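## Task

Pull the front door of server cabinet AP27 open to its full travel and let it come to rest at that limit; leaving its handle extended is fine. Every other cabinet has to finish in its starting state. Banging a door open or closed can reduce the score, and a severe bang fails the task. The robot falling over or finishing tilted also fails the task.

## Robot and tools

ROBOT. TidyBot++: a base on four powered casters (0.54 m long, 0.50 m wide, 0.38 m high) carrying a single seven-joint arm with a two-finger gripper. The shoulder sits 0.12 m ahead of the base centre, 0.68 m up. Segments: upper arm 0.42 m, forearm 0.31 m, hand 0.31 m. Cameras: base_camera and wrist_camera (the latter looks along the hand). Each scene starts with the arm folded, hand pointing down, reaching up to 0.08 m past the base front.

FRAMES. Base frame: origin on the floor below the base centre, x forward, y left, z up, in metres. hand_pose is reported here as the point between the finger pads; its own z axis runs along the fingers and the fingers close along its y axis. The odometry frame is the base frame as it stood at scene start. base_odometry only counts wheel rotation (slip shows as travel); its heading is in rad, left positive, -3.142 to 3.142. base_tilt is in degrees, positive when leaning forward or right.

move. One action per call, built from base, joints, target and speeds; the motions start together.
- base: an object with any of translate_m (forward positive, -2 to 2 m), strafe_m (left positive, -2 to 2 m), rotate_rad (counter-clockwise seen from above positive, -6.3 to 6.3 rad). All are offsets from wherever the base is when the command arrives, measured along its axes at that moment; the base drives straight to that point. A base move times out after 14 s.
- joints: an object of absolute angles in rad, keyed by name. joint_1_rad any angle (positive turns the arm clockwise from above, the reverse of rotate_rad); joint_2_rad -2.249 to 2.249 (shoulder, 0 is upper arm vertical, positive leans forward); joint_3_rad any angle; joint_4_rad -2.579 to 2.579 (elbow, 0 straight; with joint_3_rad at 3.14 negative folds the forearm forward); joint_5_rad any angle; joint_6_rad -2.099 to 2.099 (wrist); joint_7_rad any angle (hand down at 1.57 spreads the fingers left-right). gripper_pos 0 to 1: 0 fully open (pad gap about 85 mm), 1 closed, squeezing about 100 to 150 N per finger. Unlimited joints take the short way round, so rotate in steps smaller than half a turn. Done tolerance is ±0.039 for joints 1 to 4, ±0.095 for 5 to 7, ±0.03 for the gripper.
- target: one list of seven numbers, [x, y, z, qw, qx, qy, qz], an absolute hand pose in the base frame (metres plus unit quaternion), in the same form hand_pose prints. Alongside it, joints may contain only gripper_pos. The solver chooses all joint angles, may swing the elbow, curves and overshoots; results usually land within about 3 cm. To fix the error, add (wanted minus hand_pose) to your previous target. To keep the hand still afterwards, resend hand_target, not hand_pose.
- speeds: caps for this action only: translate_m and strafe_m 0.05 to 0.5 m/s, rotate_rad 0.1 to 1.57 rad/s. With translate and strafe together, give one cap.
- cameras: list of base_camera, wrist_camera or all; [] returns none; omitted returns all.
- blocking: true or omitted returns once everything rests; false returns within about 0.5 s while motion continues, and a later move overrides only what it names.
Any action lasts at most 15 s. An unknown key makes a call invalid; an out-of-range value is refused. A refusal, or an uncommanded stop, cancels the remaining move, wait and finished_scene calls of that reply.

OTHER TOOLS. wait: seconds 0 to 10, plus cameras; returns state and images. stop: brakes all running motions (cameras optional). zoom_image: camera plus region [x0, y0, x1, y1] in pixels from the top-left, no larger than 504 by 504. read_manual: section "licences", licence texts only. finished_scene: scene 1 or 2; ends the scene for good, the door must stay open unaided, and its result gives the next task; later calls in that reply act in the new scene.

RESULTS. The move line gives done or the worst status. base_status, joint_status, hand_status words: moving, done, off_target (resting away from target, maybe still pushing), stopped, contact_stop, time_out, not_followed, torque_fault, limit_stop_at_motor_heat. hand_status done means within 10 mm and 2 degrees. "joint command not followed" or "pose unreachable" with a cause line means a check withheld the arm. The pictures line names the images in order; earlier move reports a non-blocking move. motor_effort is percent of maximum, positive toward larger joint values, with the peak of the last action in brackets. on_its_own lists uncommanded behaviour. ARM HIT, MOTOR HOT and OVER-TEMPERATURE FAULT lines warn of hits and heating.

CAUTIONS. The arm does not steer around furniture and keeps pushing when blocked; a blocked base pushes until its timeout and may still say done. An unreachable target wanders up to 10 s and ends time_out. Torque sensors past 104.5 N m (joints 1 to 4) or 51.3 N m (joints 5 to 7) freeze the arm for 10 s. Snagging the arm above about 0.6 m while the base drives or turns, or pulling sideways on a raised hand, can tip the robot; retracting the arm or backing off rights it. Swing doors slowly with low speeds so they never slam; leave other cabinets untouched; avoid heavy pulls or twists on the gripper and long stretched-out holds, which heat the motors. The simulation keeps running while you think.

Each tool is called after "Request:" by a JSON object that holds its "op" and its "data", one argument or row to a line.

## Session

Scene 1 is done. On to scene 2.

Request:
{"op": "move", "data": {

}}

Scene clock: 0.00 s.
base_odometry: x=+0.000 y=+0.000 heading=+0.000
base_tilt: forward=-0.4 right=+0.2
base_status: not commanded
joint_positions: joint_1_rad=-0.009 joint_2_rad=-0.307 joint_3_rad=+3.175 joint_4_rad=-2.549 joint_5_rad=+0.037 joint_6_rad=-0.835 joint_7_rad=+1.566 gripper_pos=+0.000
joint_status: not commanded
motor_effort: joint_1_rad=+0 joint_2_rad=-2 joint_3_rad=+0 joint_4_rad=+14 joint_5_rad=+0 joint_6_rad=+2 joint_7_rad=+0
hand_pose: x=+0.2581 y=-0.0092 z=+0.5768 quat_wxyz=(+0.009, +0.999, -0.002, +0.032) (m; base frame)
hand_target: x=+0.2591 y=-0.0092 z=+0.5773 quat_wxyz=(+0.009, +0.999, -0.002, +0.033) (m; base frame)
hand_status: not commanded
pictures: base_camera, wrist_camera
Images, in order (width x height): base_camera 644x364, wrist_camera 644x476.

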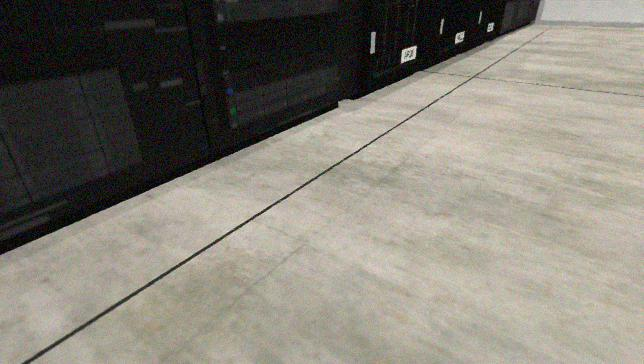

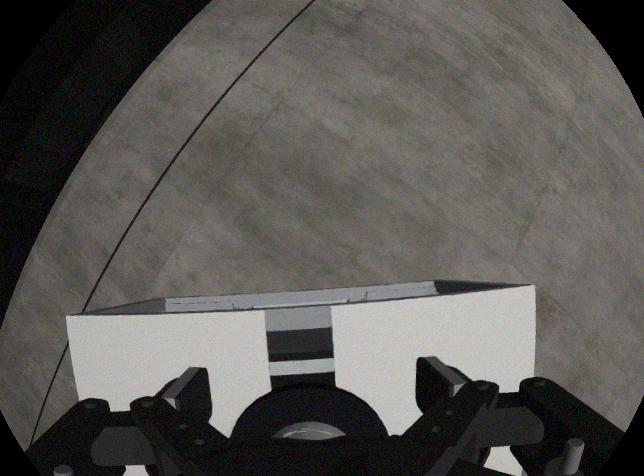

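Request:
{"op": "zoom_image", "data": {
  "camera": "base_camera",
  "region": [340, 0, 600, 120]
}}

Scaled by 1.938.

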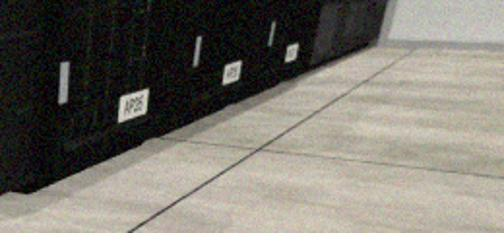

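Request:
{"op": "zoom_image", "data": {
  "camera": "base_camera",
  "region": [360, 20, 440, 80]
}}

Request:
{"op": "zoom_image", "data": {
  "camera": "base_camera",
  "region": [440, 0, 520, 60]
}}

Scaled by 6.300.

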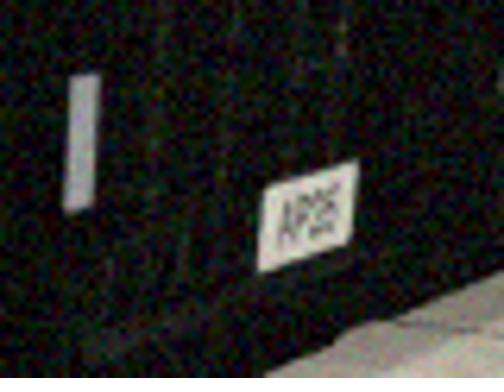

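Scaled by 6.300.

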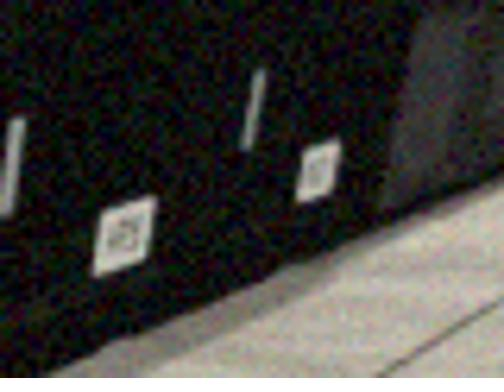

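Request:
{"op": "move", "data": {
  "base": {"translate_m": 0.94, "strafe_m": -1.06, "rotate_rad": 0.868}
}}

Scene clock: 55.17 s.
move: done
base_odometry: x=+0.940 y=-1.060 heading=+0.868
base_tilt: forward=-0.4 right=+0.3
base_status: done
joint_positions: joint_1_rad=-0.009 joint_2_rad=-0.307 joint_3_rad=+3.175 joint_4_rad=-2.549 joint_5_rad=+0.037 joint_6_rad=-0.835 joint_7_rad=+1.566 gripper_pos=+0.000
joint_status: not commanded
motor_effort: joint_1_rad=+0(1) joint_2_rad=-2(4) joint_3_rad=+0(1) joint_4_rad=+14(15) joint_5_rad=+0(1) joint_6_rad=+2(3) joint_7_rad=+0(1)
hand_pose: x=+0.2581 y=-0.0092 z=+0.5768 quat_wxyz=(+0.009, +0.999, -0.002, +0.032) (m; base frame)
hand_target: x=+0.2591 y=-0.0092 z=+0.5773 quat_wxyz=(+0.009, +0.999, -0.002, +0.033) (m; base frame)
hand_status: not commanded
pictures: base_camera, wrist_camera
Images, in order (width x height): base_camera 644x364, wrist_camera 644x476.

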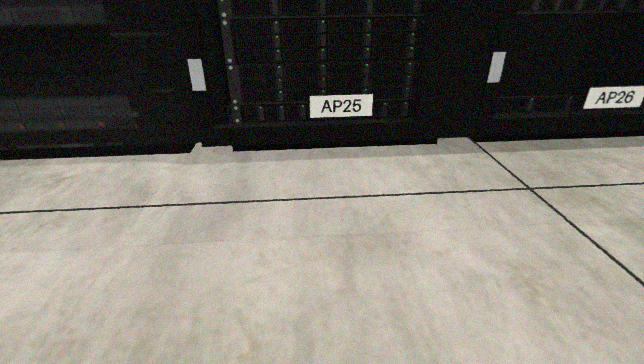

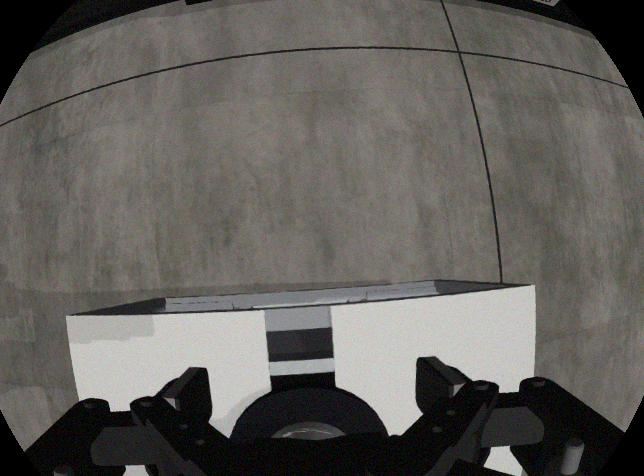

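Request:
{"op": "zoom_image", "data": {
  "camera": "base_camera",
  "region": [140, 0, 392, 170]
}}

Request:
{"op": "zoom_image", "data": {
  "camera": "base_camera",
  "region": [392, 0, 644, 170]
}}

Scaled by 2.000.

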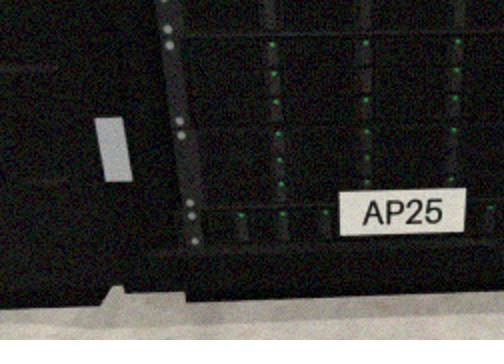

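Scaled by 2.000.

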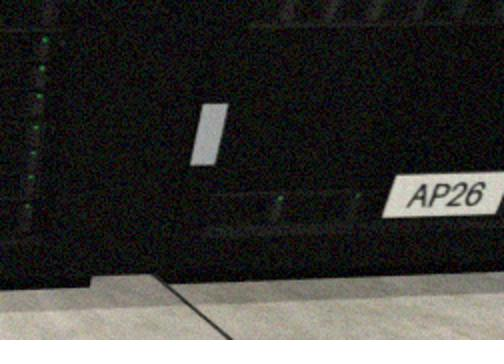

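Request:
{"op": "move", "data": {
  "base": {"translate_m": 0.106, "strafe_m": -1.195, "rotate_rad": 0.088},
  "joints": {"joint_1_rad": 0.03, "joint_2_rad": 0.035, "joint_3_rad": 3.12, "joint_4_rad": -1.344, "joint_5_rad": -0.02, "joint_6_rad": -0.116, "joint_7_rad": 1.62, "gripper_pos": 0.4}
}}

Scene clock: 138.20 s.
move: done
base_odometry: x=+1.920 y=-1.752 heading=+0.956
base_tilt: forward=-0.3 right=+0.2
base_status: done
joint_positions: joint_1_rad=+0.017 joint_2_rad=+0.026 joint_3_rad=+3.132 joint_4_rad=-1.359 joint_5_rad=+0.037 joint_6_rad=-0.174 joint_7_rad=+1.566 gripper_pos=+0.400
joint_status: all done
motor_effort: joint_1_rad=+0(2) joint_2_rad=-22(22) joint_3_rad=+0(2) joint_4_rad=+22(22) joint_5_rad=+0(1) joint_6_rad=+10(11) joint_7_rad=+0(1)
hand_pose: x=+0.7498 y=-0.0055 z=+1.1643 quat_wxyz=(+0.016, +0.703, +0.006, +0.711) (m; base frame)
hand_target: x=+0.7525 y=-0.0036 z=+1.1858 quat_wxyz=(+0.013, +0.680, +0.008, +0.733) (m; base frame)
hand_status: not commanded
pictures: base_camera, wrist_camera
Images, in order (width x height): base_camera 644x364, wrist_camera 644x476.

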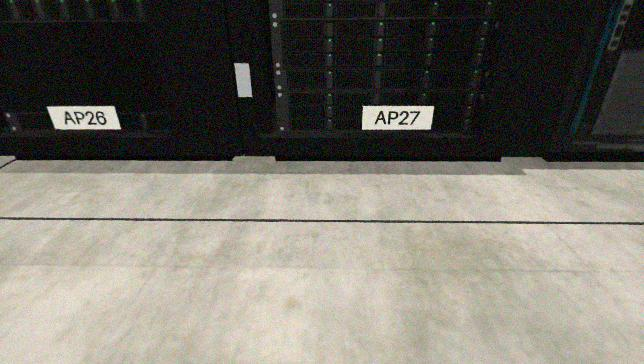

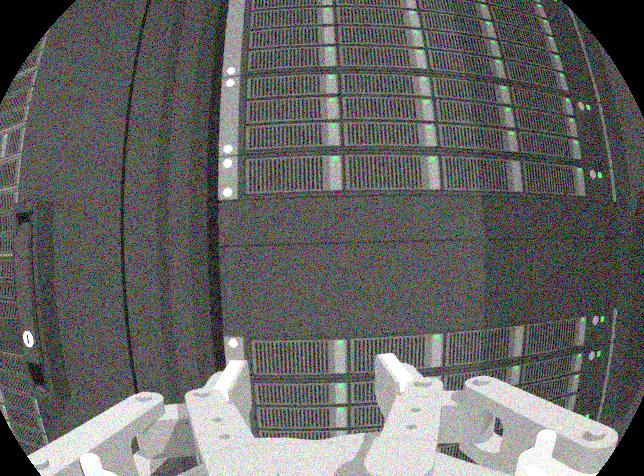

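Request:
{"op": "zoom_image", "data": {
  "camera": "base_camera",
  "region": [220, 0, 560, 190]
}}

Request:
{"op": "zoom_image", "data": {
  "camera": "wrist_camera",
  "region": [0, 160, 200, 460]
}}

Scaled by 1.482.

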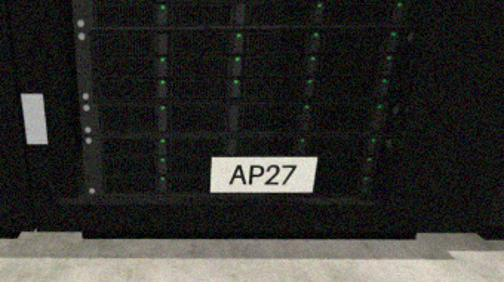

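Scaled by 1.680.

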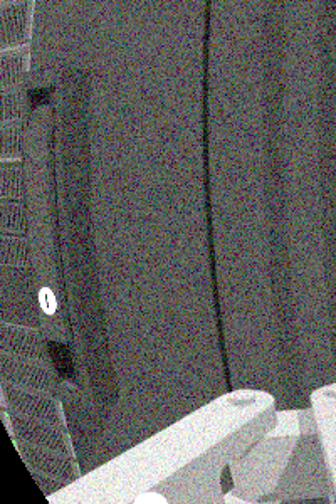

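Request:
{"op": "move", "data": {
  "base": {"strafe_m": -0.39, "rotate_rad": -0.01}
}}

Request:
{"op": "zoom_image", "data": {
  "camera": "wrist_camera",
  "region": [200, 150, 450, 450]
}}

Scene clock: 178.13 s.
move: done
base_odometry: x=+2.239 y=-1.977 heading=+0.946
base_tilt: forward=-0.3 right=+0.2
base_status: done
joint_positions: joint_1_rad=+0.025 joint_2_rad=+0.026 joint_3_rad=+3.127 joint_4_rad=-1.359 joint_5_rad=+0.037 joint_6_rad=-0.173 joint_7_rad=+1.566 gripper_pos=+0.400
joint_status: not commanded
motor_effort: joint_1_rad=+0(3) joint_2_rad=-22(22) joint_3_rad=-1(4) joint_4_rad=+22(22) joint_5_rad=+0(0) joint_6_rad=+10(10) joint_7_rad=+0(1)
hand_pose: x=+0.7499 y=-0.0074 z=+1.1644 quat_wxyz=(+0.017, +0.703, +0.005, +0.711) (m; base frame)
hand_target: x=+0.7525 y=-0.0036 z=+1.1858 quat_wxyz=(+0.013, +0.680, +0.008, +0.733) (m; base frame)
hand_status: not commanded
pictures: base_camera, wrist_camera
Images, in order (width x height): base_camera 644x364, wrist_camera 644x476.

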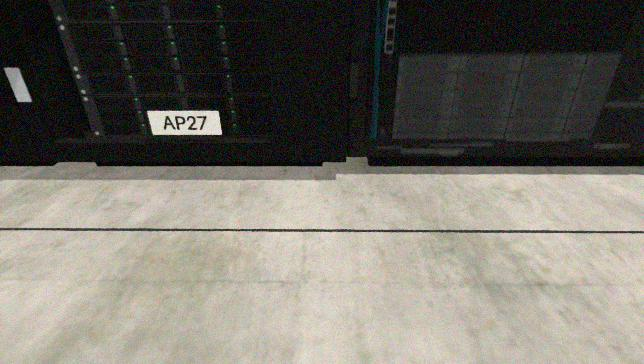

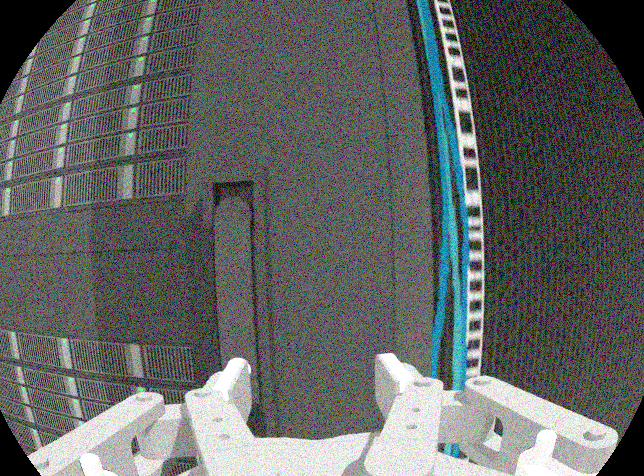

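Scaled by 1.680.

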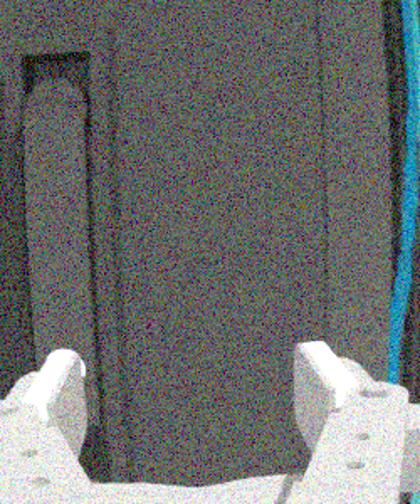

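Request:
{"op": "move", "data": {
  "base": {"strafe_m": 0.065},
  "joints": {"joint_2_rad": 0.02, "joint_4_rad": -1.512, "joint_6_rad": 0.02}
}}

Request:
{"op": "zoom_image", "data": {
  "camera": "wrist_camera",
  "region": [200, 60, 440, 400]
}}

Scene clock: 208.27 s.
move: done
base_odometry: x=+2.186 y=-1.939 heading=+0.946
base_tilt: forward=-0.4 right=+0.2
base_status: done
joint_positions: joint_1_rad=+0.026 joint_2_rad=+0.026 joint_3_rad=+3.119 joint_4_rad=-1.511 joint_5_rad=+0.037 joint_6_rad=-0.039 joint_7_rad=+1.566 gripper_pos=+0.400
joint_status: all done
motor_effort: joint_1_rad=+0(4) joint_2_rad=-22(24) joint_3_rad=-1(4) joint_4_rad=+22(24) joint_5_rad=+0(0) joint_6_rad=+10(11) joint_7_rad=+0(1)
hand_pose: x=+0.7553 y=-0.0020 z=+1.1112 quat_wxyz=(+0.013, +0.709, +0.009, +0.705) (m; base frame)
hand_target: x=+0.7520 y=-0.0043 z=+1.1330 quat_wxyz=(+0.014, +0.686, +0.007, +0.727) (m; base frame)
hand_status: not commanded
pictures: base_camera, wrist_camera
Images, in order (width x height): base_camera 644x364, wrist_camera 644x476.

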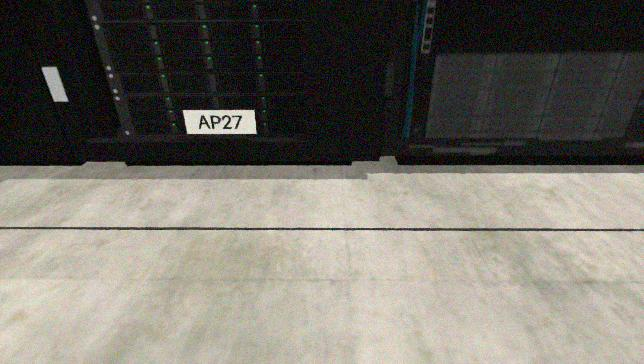

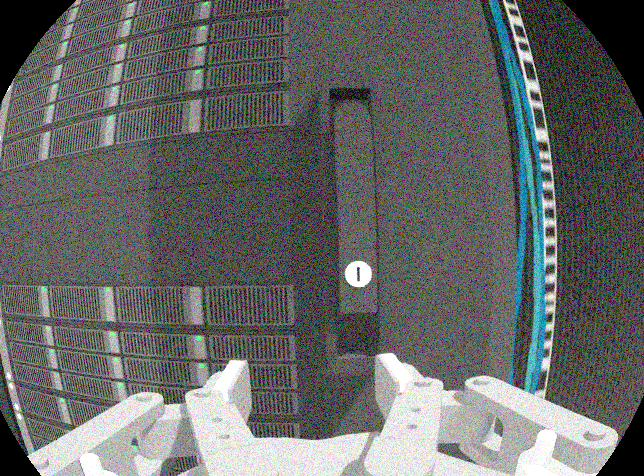

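Scaled by 1.482.

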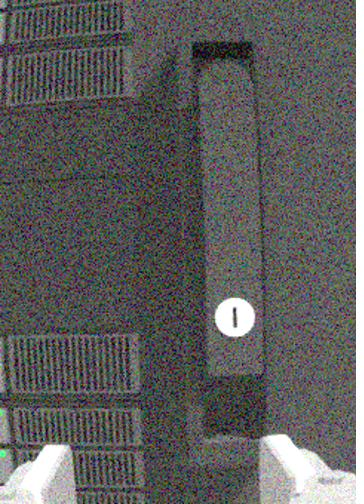

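Request:
{"op": "move", "data": {
  "base": {"strafe_m": -0.038, "translate_m": 0.06},
  "speeds": {"strafe_m": 0.15}
}}

Request:
{"op": "zoom_image", "data": {
  "camera": "wrist_camera",
  "region": [180, 40, 440, 420]
}}

Scene clock: 234.13 s.
move: done
base_odometry: x=+2.252 y=-1.913 heading=+0.945
base_tilt: forward=-0.4 right=+0.2
base_status: done
joint_positions: joint_1_rad=+0.026 joint_2_rad=+0.026 joint_3_rad=+3.117 joint_4_rad=-1.511 joint_5_rad=+0.037 joint_6_rad=-0.036 joint_7_rad=+1.566 gripper_pos=+0.400
joint_status: not commanded
motor_effort: joint_1_rad=+0(4) joint_2_rad=-22(25) joint_3_rad=+0(4) joint_4_rad=+22(23) joint_5_rad=+0(0) joint_6_rad=+10(10) joint_7_rad=+0(1)
hand_pose: x=+0.7551 y=-0.0006 z=+1.1122 quat_wxyz=(+0.012, +0.708, +0.010, +0.706) (m; base frame)
hand_target: x=+0.7520 y=-0.0043 z=+1.1330 quat_wxyz=(+0.014, +0.686, +0.007, +0.727) (m; base frame)
hand_status: not commanded
pictures: base_camera, wrist_camera
Images, in order (width x height): base_camera 644x364, wrist_camera 644x476.

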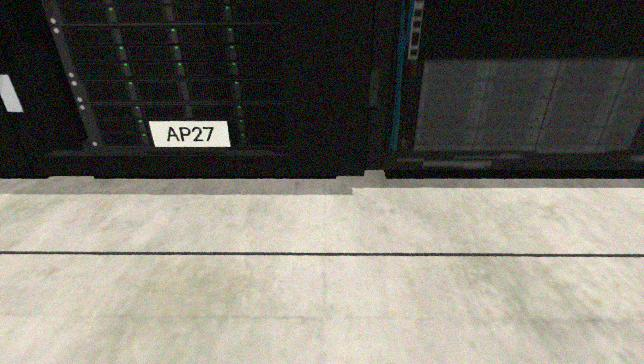

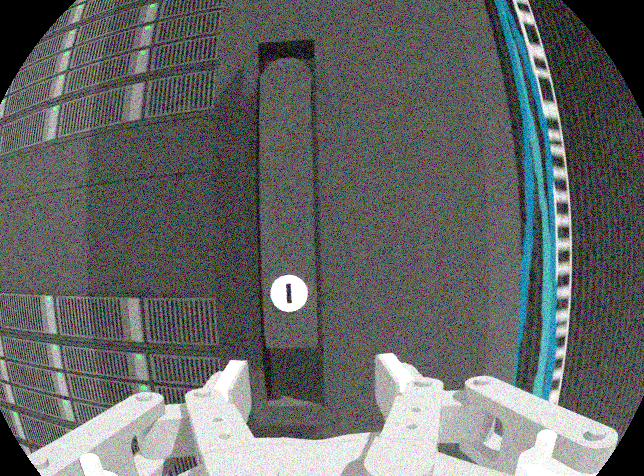

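Scaled by 1.326.

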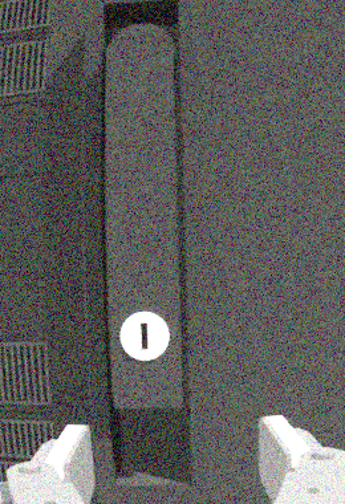

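Request:
{"op": "move", "data": {
  "base": {"translate_m": -0.03, "strafe_m": 0.01},
  "speeds": {"translate_m": 0.1},
  "joints": {"joint_2_rad": 0.03, "joint_4_rad": -1.375, "joint_6_rad": -0.198, "gripper_pos": 0.65}
}}

Request:
{"op": "zoom_image", "data": {
  "camera": "wrist_camera",
  "region": [180, 60, 440, 420]
}}

Scene clock: 272.20 s.
move: done
base_odometry: x=+2.227 y=-1.931 heading=+0.945
base_tilt: forward=-0.3 right=+0.2
base_status: done
joint_positions: joint_1_rad=+0.026 joint_2_rad=+0.030 joint_3_rad=+3.117 joint_4_rad=-1.387 joint_5_rad=+0.037 joint_6_rad=-0.147 joint_7_rad=+1.566 gripper_pos=+0.650
joint_status: all done
motor_effort: joint_1_rad=+0(3) joint_2_rad=-22(25) joint_3_rad=+0(3) joint_4_rad=+22(24) joint_5_rad=+0(0) joint_6_rad=+10(11) joint_7_rad=+0(0)
hand_pose: x=+0.7534 y=-0.0016 z=+1.1525 quat_wxyz=(+0.013, +0.705, +0.008, +0.709) (m; base frame)
hand_target: x=+0.7525 y=-0.0031 z=+1.1443 quat_wxyz=(+0.012, +0.718, +0.009, +0.696) (m; base frame)
hand_status: not commanded
pictures: base_camera, wrist_camera
Images, in order (width x height): base_camera 644x364, wrist_camera 644x476.

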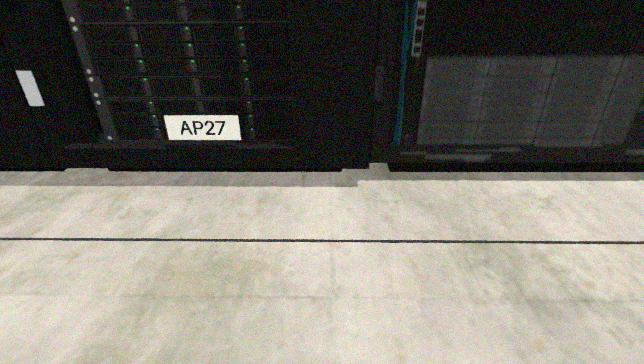

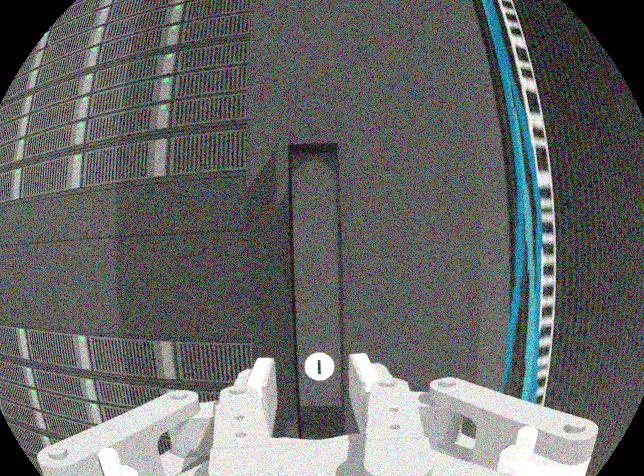

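Scaled by 1.400.

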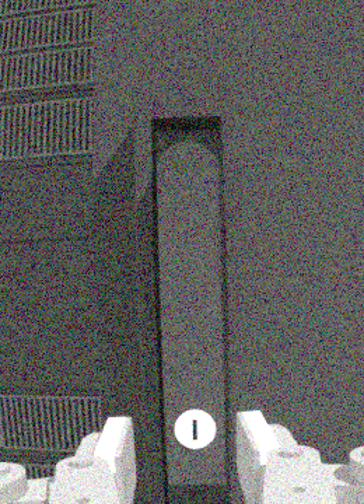

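Request:
{"op": "move", "data": {
  "base": {"translate_m": 0.02, "strafe_m": -0.002},
  "speeds": {"translate_m": 0.1},
  "cameras": ["wrist_camera"]
}}

Request:
{"op": "move", "data": {
  "joints": {"gripper_pos": 0.88},
  "cameras": ["wrist_camera"]
}}

Request:
{"op": "zoom_image", "data": {
  "camera": "wrist_camera",
  "region": [200, 100, 440, 440]
}}

Scene clock: 296.30 s.
move: done
base_odometry: x=+2.240 y=-1.916 heading=+0.945
base_tilt: forward=-0.4 right=+0.3
base_status: done
joint_positions: joint_1_rad=+0.026 joint_2_rad=+0.040 joint_3_rad=+3.117 joint_4_rad=-1.386 joint_5_rad=+0.037 joint_6_rad=-0.150 joint_7_rad=+1.566 gripper_pos=+0.650
joint_status: not commanded
motor_effort: joint_1_rad=+0(1) joint_2_rad=-23(25) joint_3_rad=+0(1) joint_4_rad=+22(24) joint_5_rad=+0(0) joint_6_rad=+10(11) joint_7_rad=+0(1)
hand_pose: x=+0.7580 y=-0.0017 z=+1.1460 quat_wxyz=(+0.013, +0.709, +0.008, +0.705) (m; base frame)
hand_target: x=+0.7525 y=-0.0031 z=+1.1443 quat_wxyz=(+0.012, +0.718, +0.009, +0.696) (m; base frame)
hand_status: not commanded
pictures: wrist_camera
Images, in order (width x height): wrist_camera 644x476.

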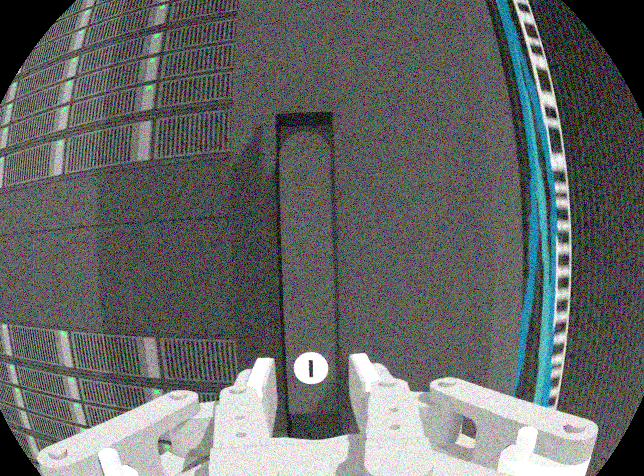

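Scene clock: 296.93 s.
move: off_target
base_odometry: x=+2.240 y=-1.916 heading=+0.945
base_tilt: forward=-0.3 right=+0.2
base_status: not commanded
joint_positions: joint_1_rad=+0.026 joint_2_rad=+0.040 joint_3_rad=+3.117 joint_4_rad=-1.386 joint_5_rad=+0.037 joint_6_rad=-0.150 joint_7_rad=+1.566 gripper_pos=+0.824
joint_status: gripper_pos off_target (ended at +0.824, target +0.880)
motor_effort: joint_1_rad=+1(2) joint_2_rad=-22(22) joint_3_rad=+1(2) joint_4_rad=+22(23) joint_5_rad=+1(1) joint_6_rad=+10(11) joint_7_rad=+0(1)
hand_pose: x=+0.7580 y=-0.0016 z=+1.1460 quat_wxyz=(+0.013, +0.709, +0.008, +0.705) (m; base frame)
hand_target: x=+0.7525 y=-0.0031 z=+1.1443 quat_wxyz=(+0.012, +0.718, +0.009, +0.696) (m; base frame)
hand_status: not commanded
pictures: wrist_camera
Images, in order (width x height): wrist_camera 644x476.

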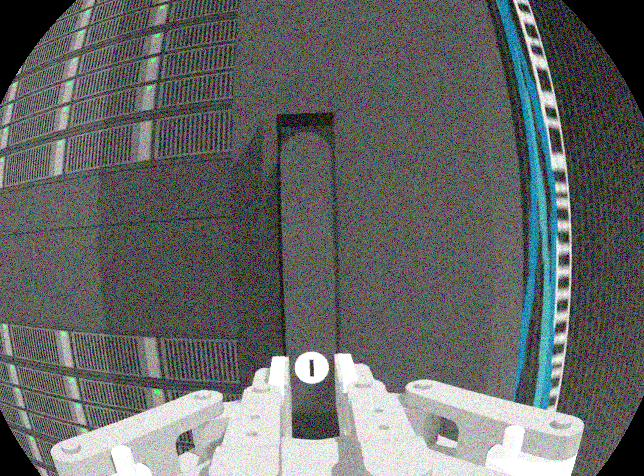

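Scaled by 1.482.

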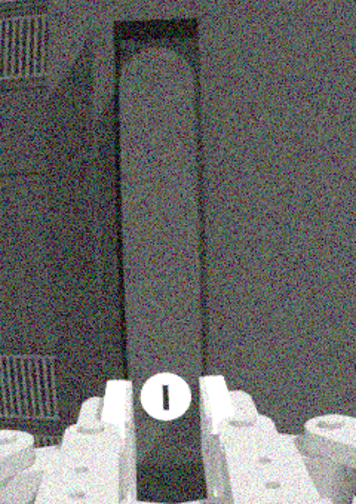

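Request:
{"op": "move", "data": {
  "base": {"translate_m": -0.03},
  "speeds": {"translate_m": 0.05},
  "joints": {"gripper_pos": 0.92},
  "cameras": ["wrist_camera"]
}}

Scene clock: 302.27 s.
move: off_target
base_odometry: x=+2.223 y=-1.941 heading=+0.945
base_tilt: forward=-0.3 right=+0.2
base_status: done
joint_positions: joint_1_rad=+0.026 joint_2_rad=+0.044 joint_3_rad=+3.117 joint_4_rad=-1.376 joint_5_rad=+0.037 joint_6_rad=-0.151 joint_7_rad=+1.566 gripper_pos=+0.829
joint_status: gripper_pos off_target (ended at +0.829, target +0.920)
motor_effort: joint_1_rad=+0(3) joint_2_rad=-23(26) joint_3_rad=+0(3) joint_4_rad=+20(21) joint_5_rad=+1(1) joint_6_rad=+9(9) joint_7_rad=+1(2)
hand_pose: x=+0.7593 y=-0.0020 z=+1.1494 quat_wxyz=(+0.013, +0.707, +0.008, +0.707) (m; base frame)
hand_target: x=+0.7525 y=-0.0031 z=+1.1443 quat_wxyz=(+0.012, +0.718, +0.009, +0.696) (m; base frame)
hand_status: not commanded
pictures: wrist_camera
Images, in order (width x height): wrist_camera 644x476.

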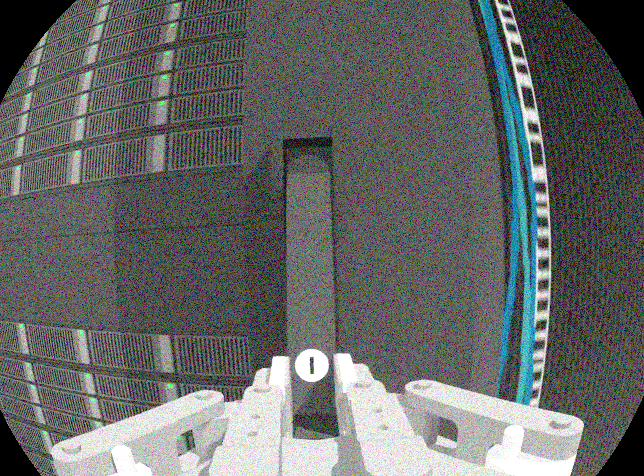

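Request:
{"op": "move", "data": {
  "base": {"translate_m": -0.03},
  "speeds": {"translate_m": 0.05},
  "cameras": ["wrist_camera"]
}}

Request:
{"op": "zoom_image", "data": {
  "camera": "wrist_camera",
  "region": [200, 100, 440, 440]
}}

Scene clock: 308.10 s.
move: done
base_odometry: x=+2.205 y=-1.965 heading=+0.945
base_tilt: forward=-0.3 right=+0.2
base_status: done
joint_positions: joint_1_rad=+0.026 joint_2_rad=+0.042 joint_3_rad=+3.116 joint_4_rad=-1.356 joint_5_rad=+0.037 joint_6_rad=-0.151 joint_7_rad=+1.566 gripper_pos=+0.841
joint_status: not commanded
motor_effort: joint_1_rad=+2(4) joint_2_rad=-23(27) joint_3_rad=+2(3) joint_4_rad=+18(19) joint_5_rad=+1(2) joint_6_rad=+7(8) joint_7_rad=+1(1)
hand_pose: x=+0.7572 y=-0.0014 z=+1.1631 quat_wxyz=(+0.013, +0.699, +0.008, +0.715) (m; base frame)
hand_target: x=+0.7525 y=-0.0031 z=+1.1443 quat_wxyz=(+0.012, +0.718, +0.009, +0.696) (m; base frame)
hand_status: not commanded
pictures: wrist_camera
Images, in order (width x height): wrist_camera 644x476.

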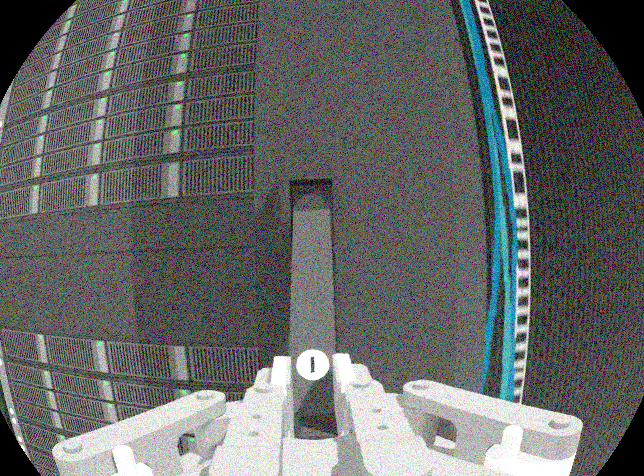

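Scaled by 1.482.

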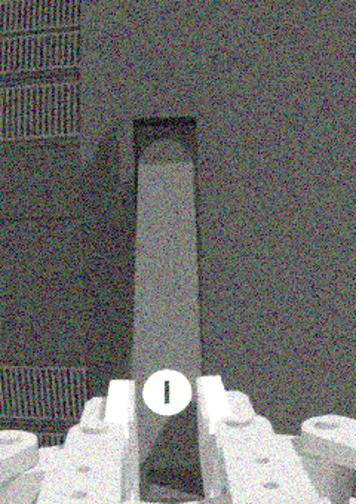

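Request:
{"op": "move", "data": {
  "joints": {"joint_2_rad": 0.037, "joint_4_rad": -1.325, "joint_6_rad": -0.24, "gripper_pos": 0.6},
  "cameras": ["wrist_camera"]
}}

Request:
{"op": "move", "data": {
  "base": {"translate_m": 0.027},
  "speeds": {"translate_m": 0.1},
  "cameras": ["wrist_camera"]
}}

Scene clock: 328.93 s.
move: done
base_odometry: x=+2.205 y=-1.965 heading=+0.945
base_tilt: forward=-0.4 right=+0.2
base_status: not commanded
joint_positions: joint_1_rad=+0.026 joint_2_rad=+0.043 joint_3_rad=+3.117 joint_4_rad=-1.340 joint_5_rad=+0.037 joint_6_rad=-0.203 joint_7_rad=+1.566 gripper_pos=+0.600
joint_status: all done
motor_effort: joint_1_rad=+0(3) joint_2_rad=-22(26) joint_3_rad=+0(3) joint_4_rad=+22(23) joint_5_rad=+0(1) joint_6_rad=+10(11) joint_7_rad=+0(1)
hand_pose: x=+0.7570 y=-0.0026 z=+1.1562 quat_wxyz=(+0.014, +0.712, +0.007, +0.702) (m; base frame)
hand_target: x=+0.7530 y=-0.0029 z=+1.1578 quat_wxyz=(+0.011, +0.718, +0.009, +0.696) (m; base frame)
hand_status: not commanded
pictures: wrist_camera
Images, in order (width x height): wrist_camera 644x476.

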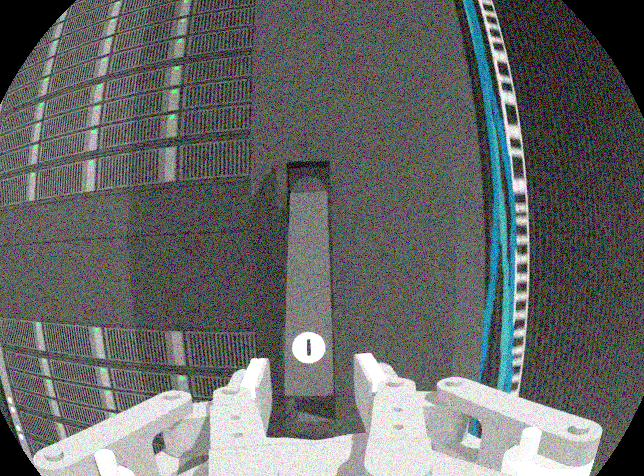

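Scene clock: 329.73 s.
move: done
base_odometry: x=+2.221 y=-1.943 heading=+0.945
base_tilt: forward=-0.3 right=+0.2
base_status: done
joint_positions: joint_1_rad=+0.026 joint_2_rad=+0.049 joint_3_rad=+3.117 joint_4_rad=-1.339 joint_5_rad=+0.037 joint_6_rad=-0.203 joint_7_rad=+1.566 gripper_pos=+0.600
joint_status: not commanded
motor_effort: joint_1_rad=+0(1) joint_2_rad=-23(26) joint_3_rad=-1(1) joint_4_rad=+22(24) joint_5_rad=+0(0) joint_6_rad=+10(11) joint_7_rad=+0(1)
hand_pose: x=+0.7594 y=-0.0026 z=+1.1535 quat_wxyz=(+0.014, +0.714, +0.007, +0.700) (m; base frame)
hand_target: x=+0.7530 y=-0.0029 z=+1.1578 quat_wxyz=(+0.011, +0.718, +0.009, +0.696) (m; base frame)
hand_status: not commanded
pictures: wrist_camera
Images, in order (width x height): wrist_camera 644x476.

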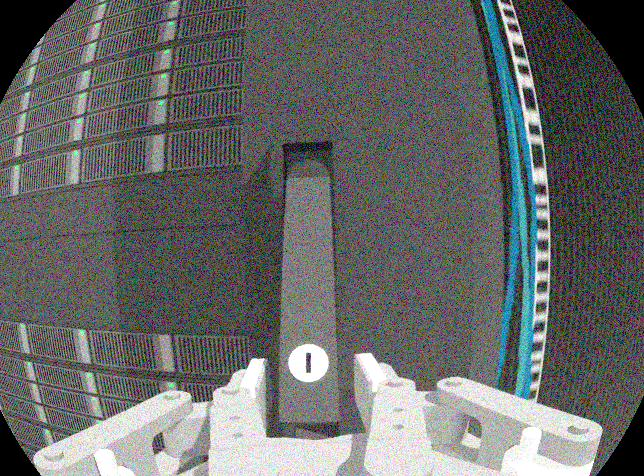

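Request:
{"op": "move", "data": {
  "joints": {"gripper_pos": 1.0},
  "cameras": ["wrist_camera"]
}}

Scene clock: 341.27 s.
move: off_target
base_odometry: x=+2.221 y=-1.943 heading=+0.945
base_tilt: forward=-0.2 right=+0.1
base_status: not commanded
joint_positions: joint_1_rad=+0.026 joint_2_rad=+0.049 joint_3_rad=+3.116 joint_4_rad=-1.338 joint_5_rad=+0.033 joint_6_rad=-0.203 joint_7_rad=+1.566 gripper_pos=+0.788
joint_status: gripper_pos off_target (ended at +0.788, target +1.000)
motor_effort: joint_1_rad=+1(3) joint_2_rad=-24(25) joint_3_rad=+1(3) joint_4_rad=+22(24) joint_5_rad=+2(2) joint_6_rad=+10(12) joint_7_rad=+2(2)
hand_pose: x=+0.7595 y=-0.0014 z=+1.1536 quat_wxyz=(+0.012, +0.714, +0.007, +0.700) (m; base frame)
hand_target: x=+0.7530 y=-0.0029 z=+1.1578 quat_wxyz=(+0.011, +0.718, +0.009, +0.696) (m; base frame)
hand_status: not commanded
pictures: wrist_camera
Images, in order (width x height): wrist_camera 644x476.

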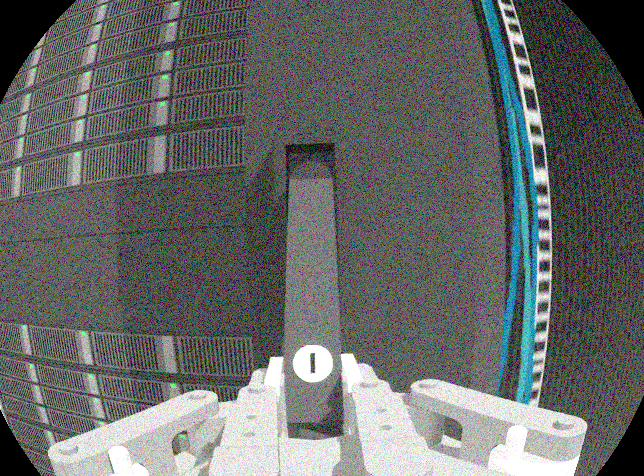

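Request:
{"op": "move", "data": {
  "base": {"strafe_m": 0.03},
  "speeds": {"strafe_m": 0.1},
  "joints": {"joint_2_rad": 0.038, "joint_4_rad": -1.32, "joint_6_rad": -0.243, "joint_7_rad": 1.2, "gripper_pos": 0.93},
  "cameras": ["wrist_camera"]
}}

Scene clock: 397.93 s.
move: off_target
base_odometry: x=+2.197 y=-1.925 heading=+0.945
base_tilt: forward=-0.4 right=+0.2
base_status: done
joint_positions: joint_1_rad=+0.032 joint_2_rad=+0.049 joint_3_rad=+3.123 joint_4_rad=-1.332 joint_5_rad=+0.033 joint_6_rad=-0.205 joint_7_rad=+1.295 gripper_pos=+0.788
joint_status: gripper_pos off_target (ended at +0.788, target +0.930); the others done
motor_effort: joint_1_rad=-3(5) joint_2_rad=-22(26) joint_3_rad=-3(5) joint_4_rad=+23(24) joint_5_rad=-3(4) joint_6_rad=+10(12) joint_7_rad=-3(4)
hand_pose: x=+0.7594 y=-0.0098 z=+1.1563 quat_wxyz=(-0.078, +0.706, -0.094, +0.697) (m; base frame)
hand_target: x=+0.7532 y=-0.0029 z=+1.1593 quat_wxyz=(-0.134, +0.704, -0.141, +0.683) (m; base frame)
hand_status: not commanded
pictures: wrist_camera
Images, in order (width x height): wrist_camera 644x476.

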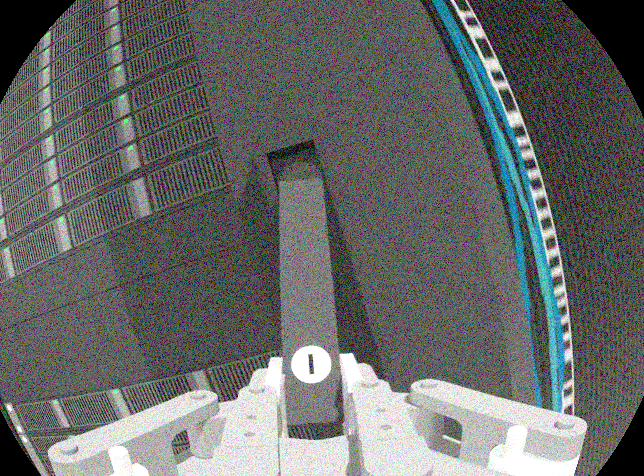

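Request:
{"op": "move", "data": {
  "base": {"strafe_m": 0.027},
  "speeds": {"strafe_m": 0.1},
  "joints": {"joint_2_rad": 0.039, "joint_4_rad": -1.284, "joint_6_rad": -0.27, "joint_7_rad": 0.87},
  "cameras": ["wrist_camera"]
}}

Scene clock: 406.50 s.
move: off_target
base_odometry: x=+2.175 y=-1.910 heading=+0.945
base_tilt: forward=-0.3 right=+0.1
base_status: done
joint_positions: joint_1_rad=+0.033 joint_2_rad=+0.049 joint_3_rad=+3.123 joint_4_rad=-1.305 joint_5_rad=+0.033 joint_6_rad=-0.226 joint_7_rad=+0.975 gripper_pos=+0.788
joint_status: joint_7_rad off_target (ended at +0.975, target +0.870); the others done
motor_effort: joint_1_rad=+0(5) joint_2_rad=-23(26) joint_3_rad=+0(4) joint_4_rad=+23(24) joint_5_rad=-4(4) joint_6_rad=+10(11) joint_7_rad=-4(4)
hand_pose: x=+0.7576 y=-0.0104 z=+1.1666 quat_wxyz=(-0.189, +0.680, -0.205, +0.678) (m; base frame)
hand_target: x=+0.7511 y=-0.0027 z=+1.1725 quat_wxyz=(-0.246, +0.669, -0.253, +0.655) (m; base frame)
hand_status: not commanded
pictures: wrist_camera
Images, in order (width x height): wrist_camera 644x476.

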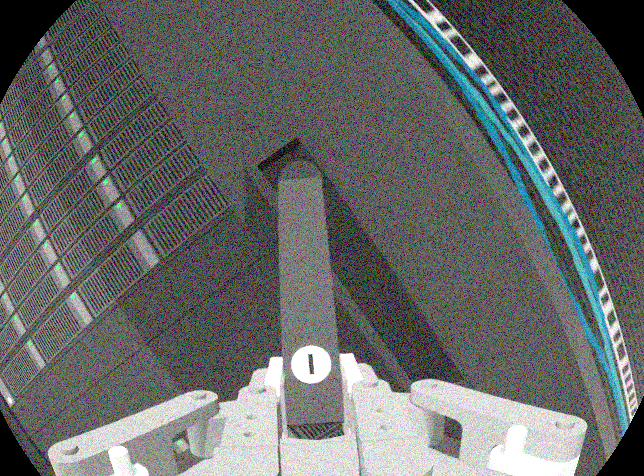

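Request:
{"op": "move", "data": {
  "base": {"strafe_m": 0.015},
  "speeds": {"strafe_m": 0.1},
  "joints": {"joint_2_rad": 0.05, "joint_4_rad": -1.213, "joint_6_rad": -0.335, "joint_7_rad": 0.52},
  "cameras": []
}}

Request:
{"op": "move", "data": {
  "base": {"strafe_m": 0.012},
  "speeds": {"strafe_m": 0.1},
  "joints": {"joint_2_rad": 0.069, "joint_4_rad": -1.115, "joint_6_rad": -0.415, "joint_7_rad": 0.2},
  "cameras": ["wrist_camera"]
}}

Scene clock: 424.83 s.
move: off_target
base_odometry: x=+2.162 y=-1.901 heading=+0.946
base_tilt: forward=-0.4 right=+0.1
base_status: done
joint_positions: joint_1_rad=+0.029 joint_2_rad=+0.051 joint_3_rad=+3.115 joint_4_rad=-1.239 joint_5_rad=+0.033 joint_6_rad=-0.288 joint_7_rad=+0.634 gripper_pos=+0.788
joint_status: joint_7_rad off_target (ended at +0.634, target +0.520); the others done
motor_effort: joint_1_rad=+1(6) joint_2_rad=-23(25) joint_3_rad=+1(5) joint_4_rad=+23(25) joint_5_rad=-3(4) joint_6_rad=+10(12) joint_7_rad=-4(5)
hand_pose: x=+0.7536 y=-0.0034 z=+1.1868 quat_wxyz=(-0.305, +0.636, -0.314, +0.635) (m; base frame)
hand_target: x=+0.7505 y=-0.0025 z=+1.1889 quat_wxyz=(-0.355, +0.616, -0.366, +0.600) (m; base frame)
hand_status: not commanded
pictures: none
No camera images: "cameras" was empty.

Scene clock: 426.07 s.
move: off_target
base_odometry: x=+2.153 y=-1.894 heading=+0.946
base_tilt: forward=-0.4 right=+0.1
base_status: done
joint_positions: joint_1_rad=+0.027 joint_2_rad=+0.069 joint_3_rad=+3.113 joint_4_rad=-1.144 joint_5_rad=+0.033 joint_6_rad=-0.361 joint_7_rad=+0.316 gripper_pos=+0.788
joint_status: joint_7_rad off_target (ended at +0.316, target +0.200); the others done
motor_effort: joint_1_rad=+5(6) joint_2_rad=-24(25) joint_3_rad=+4(6) joint_4_rad=+23(24) joint_5_rad=-2(4) joint_6_rad=+10(12) joint_7_rad=-4(5)
hand_pose: x=+0.7532 y=-0.0027 z=+1.2108 quat_wxyz=(-0.403, +0.577, -0.410, +0.580) (m; base frame)
hand_target: x=+0.7500 y=-0.0023 z=+1.2114 quat_wxyz=(-0.447, +0.550, -0.459, +0.535) (m; base frame)
hand_status: not commanded
pictures: wrist_camera
Images, in order (width x height): wrist_camera 644x476.

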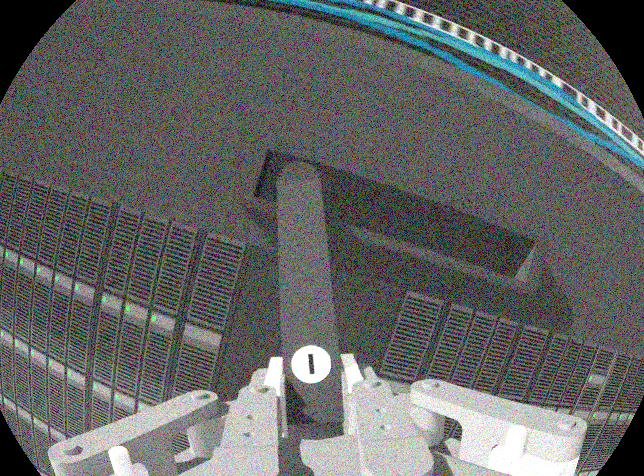

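Request:
{"op": "move", "data": {
  "base": {"strafe_m": 0.003},
  "speeds": {"strafe_m": 0.1},
  "joints": {"joint_2_rad": 0.1, "joint_4_rad": -0.99, "joint_6_rad": -0.513, "joint_7_rad": -0.12},
  "cameras": ["wrist_camera"]
}}

Scene clock: 437.97 s.
move: off_target
base_odometry: x=+2.150 y=-1.892 heading=+0.946
base_tilt: forward=-0.3 right=+0.2
base_status: done
joint_positions: joint_1_rad=+0.025 joint_2_rad=+0.103 joint_3_rad=+3.112 joint_4_rad=-1.017 joint_5_rad=+0.033 joint_6_rad=-0.452 joint_7_rad=-0.005 gripper_pos=+0.788
joint_status: joint_7_rad off_target (ended at -0.005, target -0.120); the others done
motor_effort: joint_1_rad=+5(10) joint_2_rad=-25(26) joint_3_rad=+4(9) joint_4_rad=+22(24) joint_5_rad=-1(4) joint_6_rad=+9(11) joint_7_rad=-4(5)
hand_pose: x=+0.7561 y=-0.0020 z=+1.2374 quat_wxyz=(-0.492, +0.503, -0.497, +0.508) (m; base frame)
hand_target: x=+0.7506 y=-0.0022 z=+1.2359 quat_wxyz=(-0.525, +0.472, -0.542, +0.456) (m; base frame)
hand_status: not commanded
pictures: wrist_camera
Images, in order (width x height): wrist_camera 644x476.

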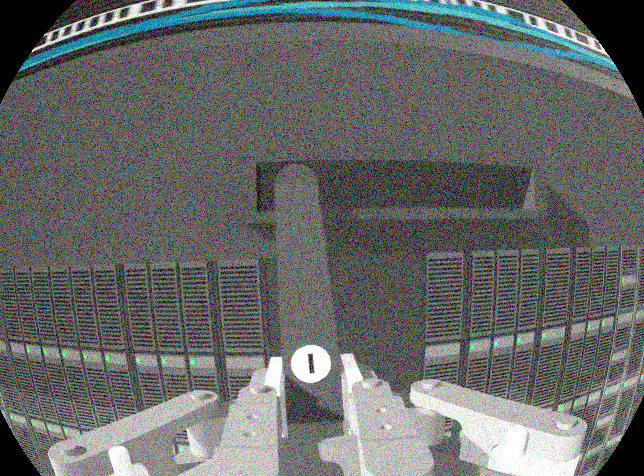

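Request:
{"op": "move", "data": {
  "base": {"translate_m": -0.04},
  "speeds": {"translate_m": 0.05}
}}

Scene clock: 444.13 s.
move: done
base_odometry: x=+2.126 y=-1.925 heading=+0.946
base_tilt: forward=-0.3 right=+0.2
base_status: done
joint_positions: joint_1_rad=+0.022 joint_2_rad=+0.107 joint_3_rad=+3.109 joint_4_rad=-1.008 joint_5_rad=+0.033 joint_6_rad=-0.457 joint_7_rad=-0.009 gripper_pos=+0.788
joint_status: not commanded
motor_effort: joint_1_rad=+4(6) joint_2_rad=-25(28) joint_3_rad=+3(5) joint_4_rad=+22(22) joint_5_rad=-2(2) joint_6_rad=+9(10) joint_7_rad=-4(4)
hand_pose: x=+0.7574 y=+0.0011 z=+1.2377 quat_wxyz=(-0.494, +0.504, -0.497, +0.505) (m; base frame)
hand_target: x=+0.7506 y=-0.0022 z=+1.2359 quat_wxyz=(-0.525, +0.472, -0.542, +0.456) (m; base frame)
hand_status: not commanded
pictures: base_camera, wrist_camera
Images, in order (width x height): base_camera 644x364, wrist_camera 644x476.

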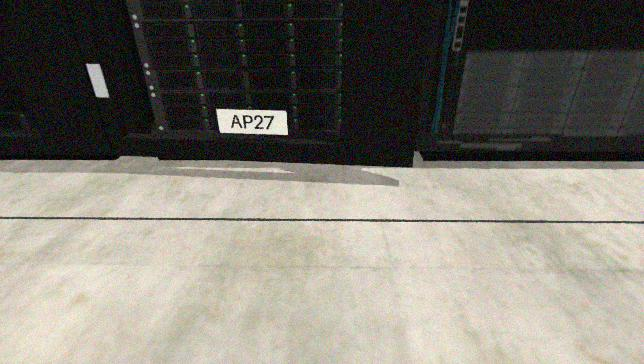

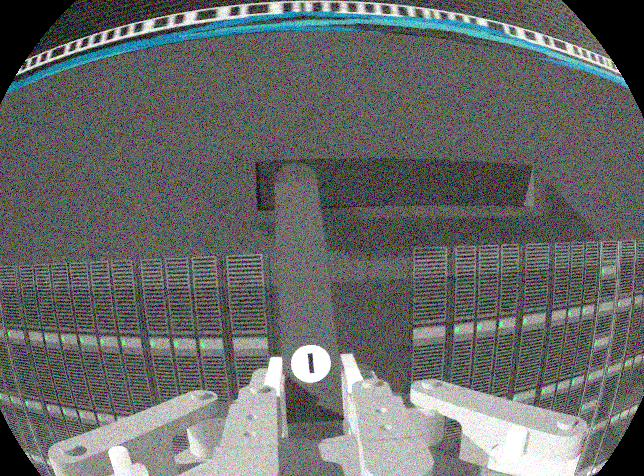

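Request:
{"op": "move", "data": {
  "base": {"translate_m": -0.1, "strafe_m": 0.03},
  "speeds": {"translate_m": 0.1}
}}

Scene clock: 465.93 s.
move: done
base_odometry: x=+2.044 y=-1.988 heading=+0.946
base_tilt: forward=-0.3 right=+0.2
base_status: done
joint_positions: joint_1_rad=+0.003 joint_2_rad=+0.116 joint_3_rad=+3.095 joint_4_rad=-0.994 joint_5_rad=+0.033 joint_6_rad=-0.469 joint_7_rad=-0.017 gripper_pos=+0.788
joint_status: not commanded
motor_effort: joint_1_rad=+7(9) joint_2_rad=-27(28) joint_3_rad=+5(8) joint_4_rad=+19(22) joint_5_rad=+0(3) joint_6_rad=+7(10) joint_7_rad=-2(4)
hand_pose: x=+0.7594 y=+0.0217 z=+1.2376 quat_wxyz=(-0.504, +0.511, -0.493, +0.493) (m; base frame)
hand_target: x=+0.7506 y=-0.0022 z=+1.2359 quat_wxyz=(-0.525, +0.472, -0.542, +0.456) (m; base frame)
hand_status: not commanded
pictures: base_camera, wrist_camera
Images, in order (width x height): base_camera 644x364, wrist_camera 644x476.

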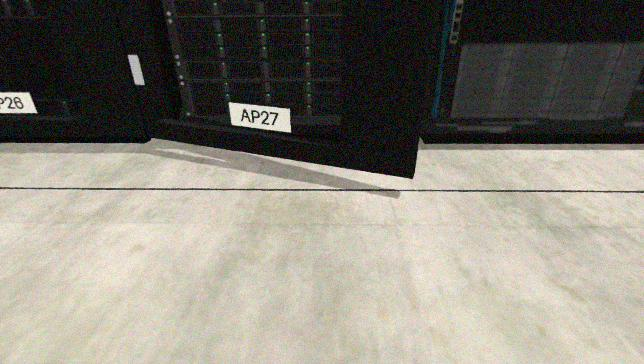

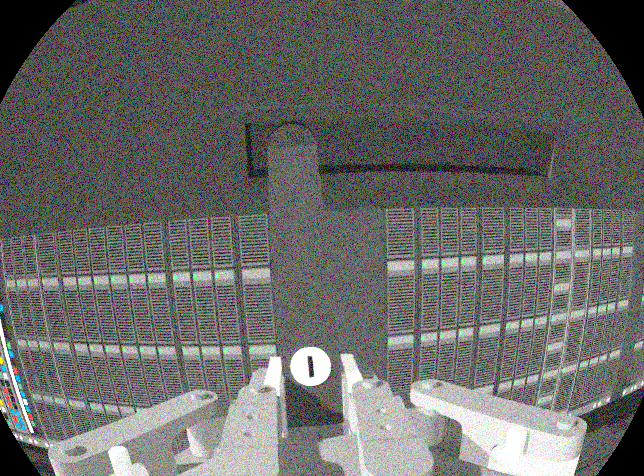

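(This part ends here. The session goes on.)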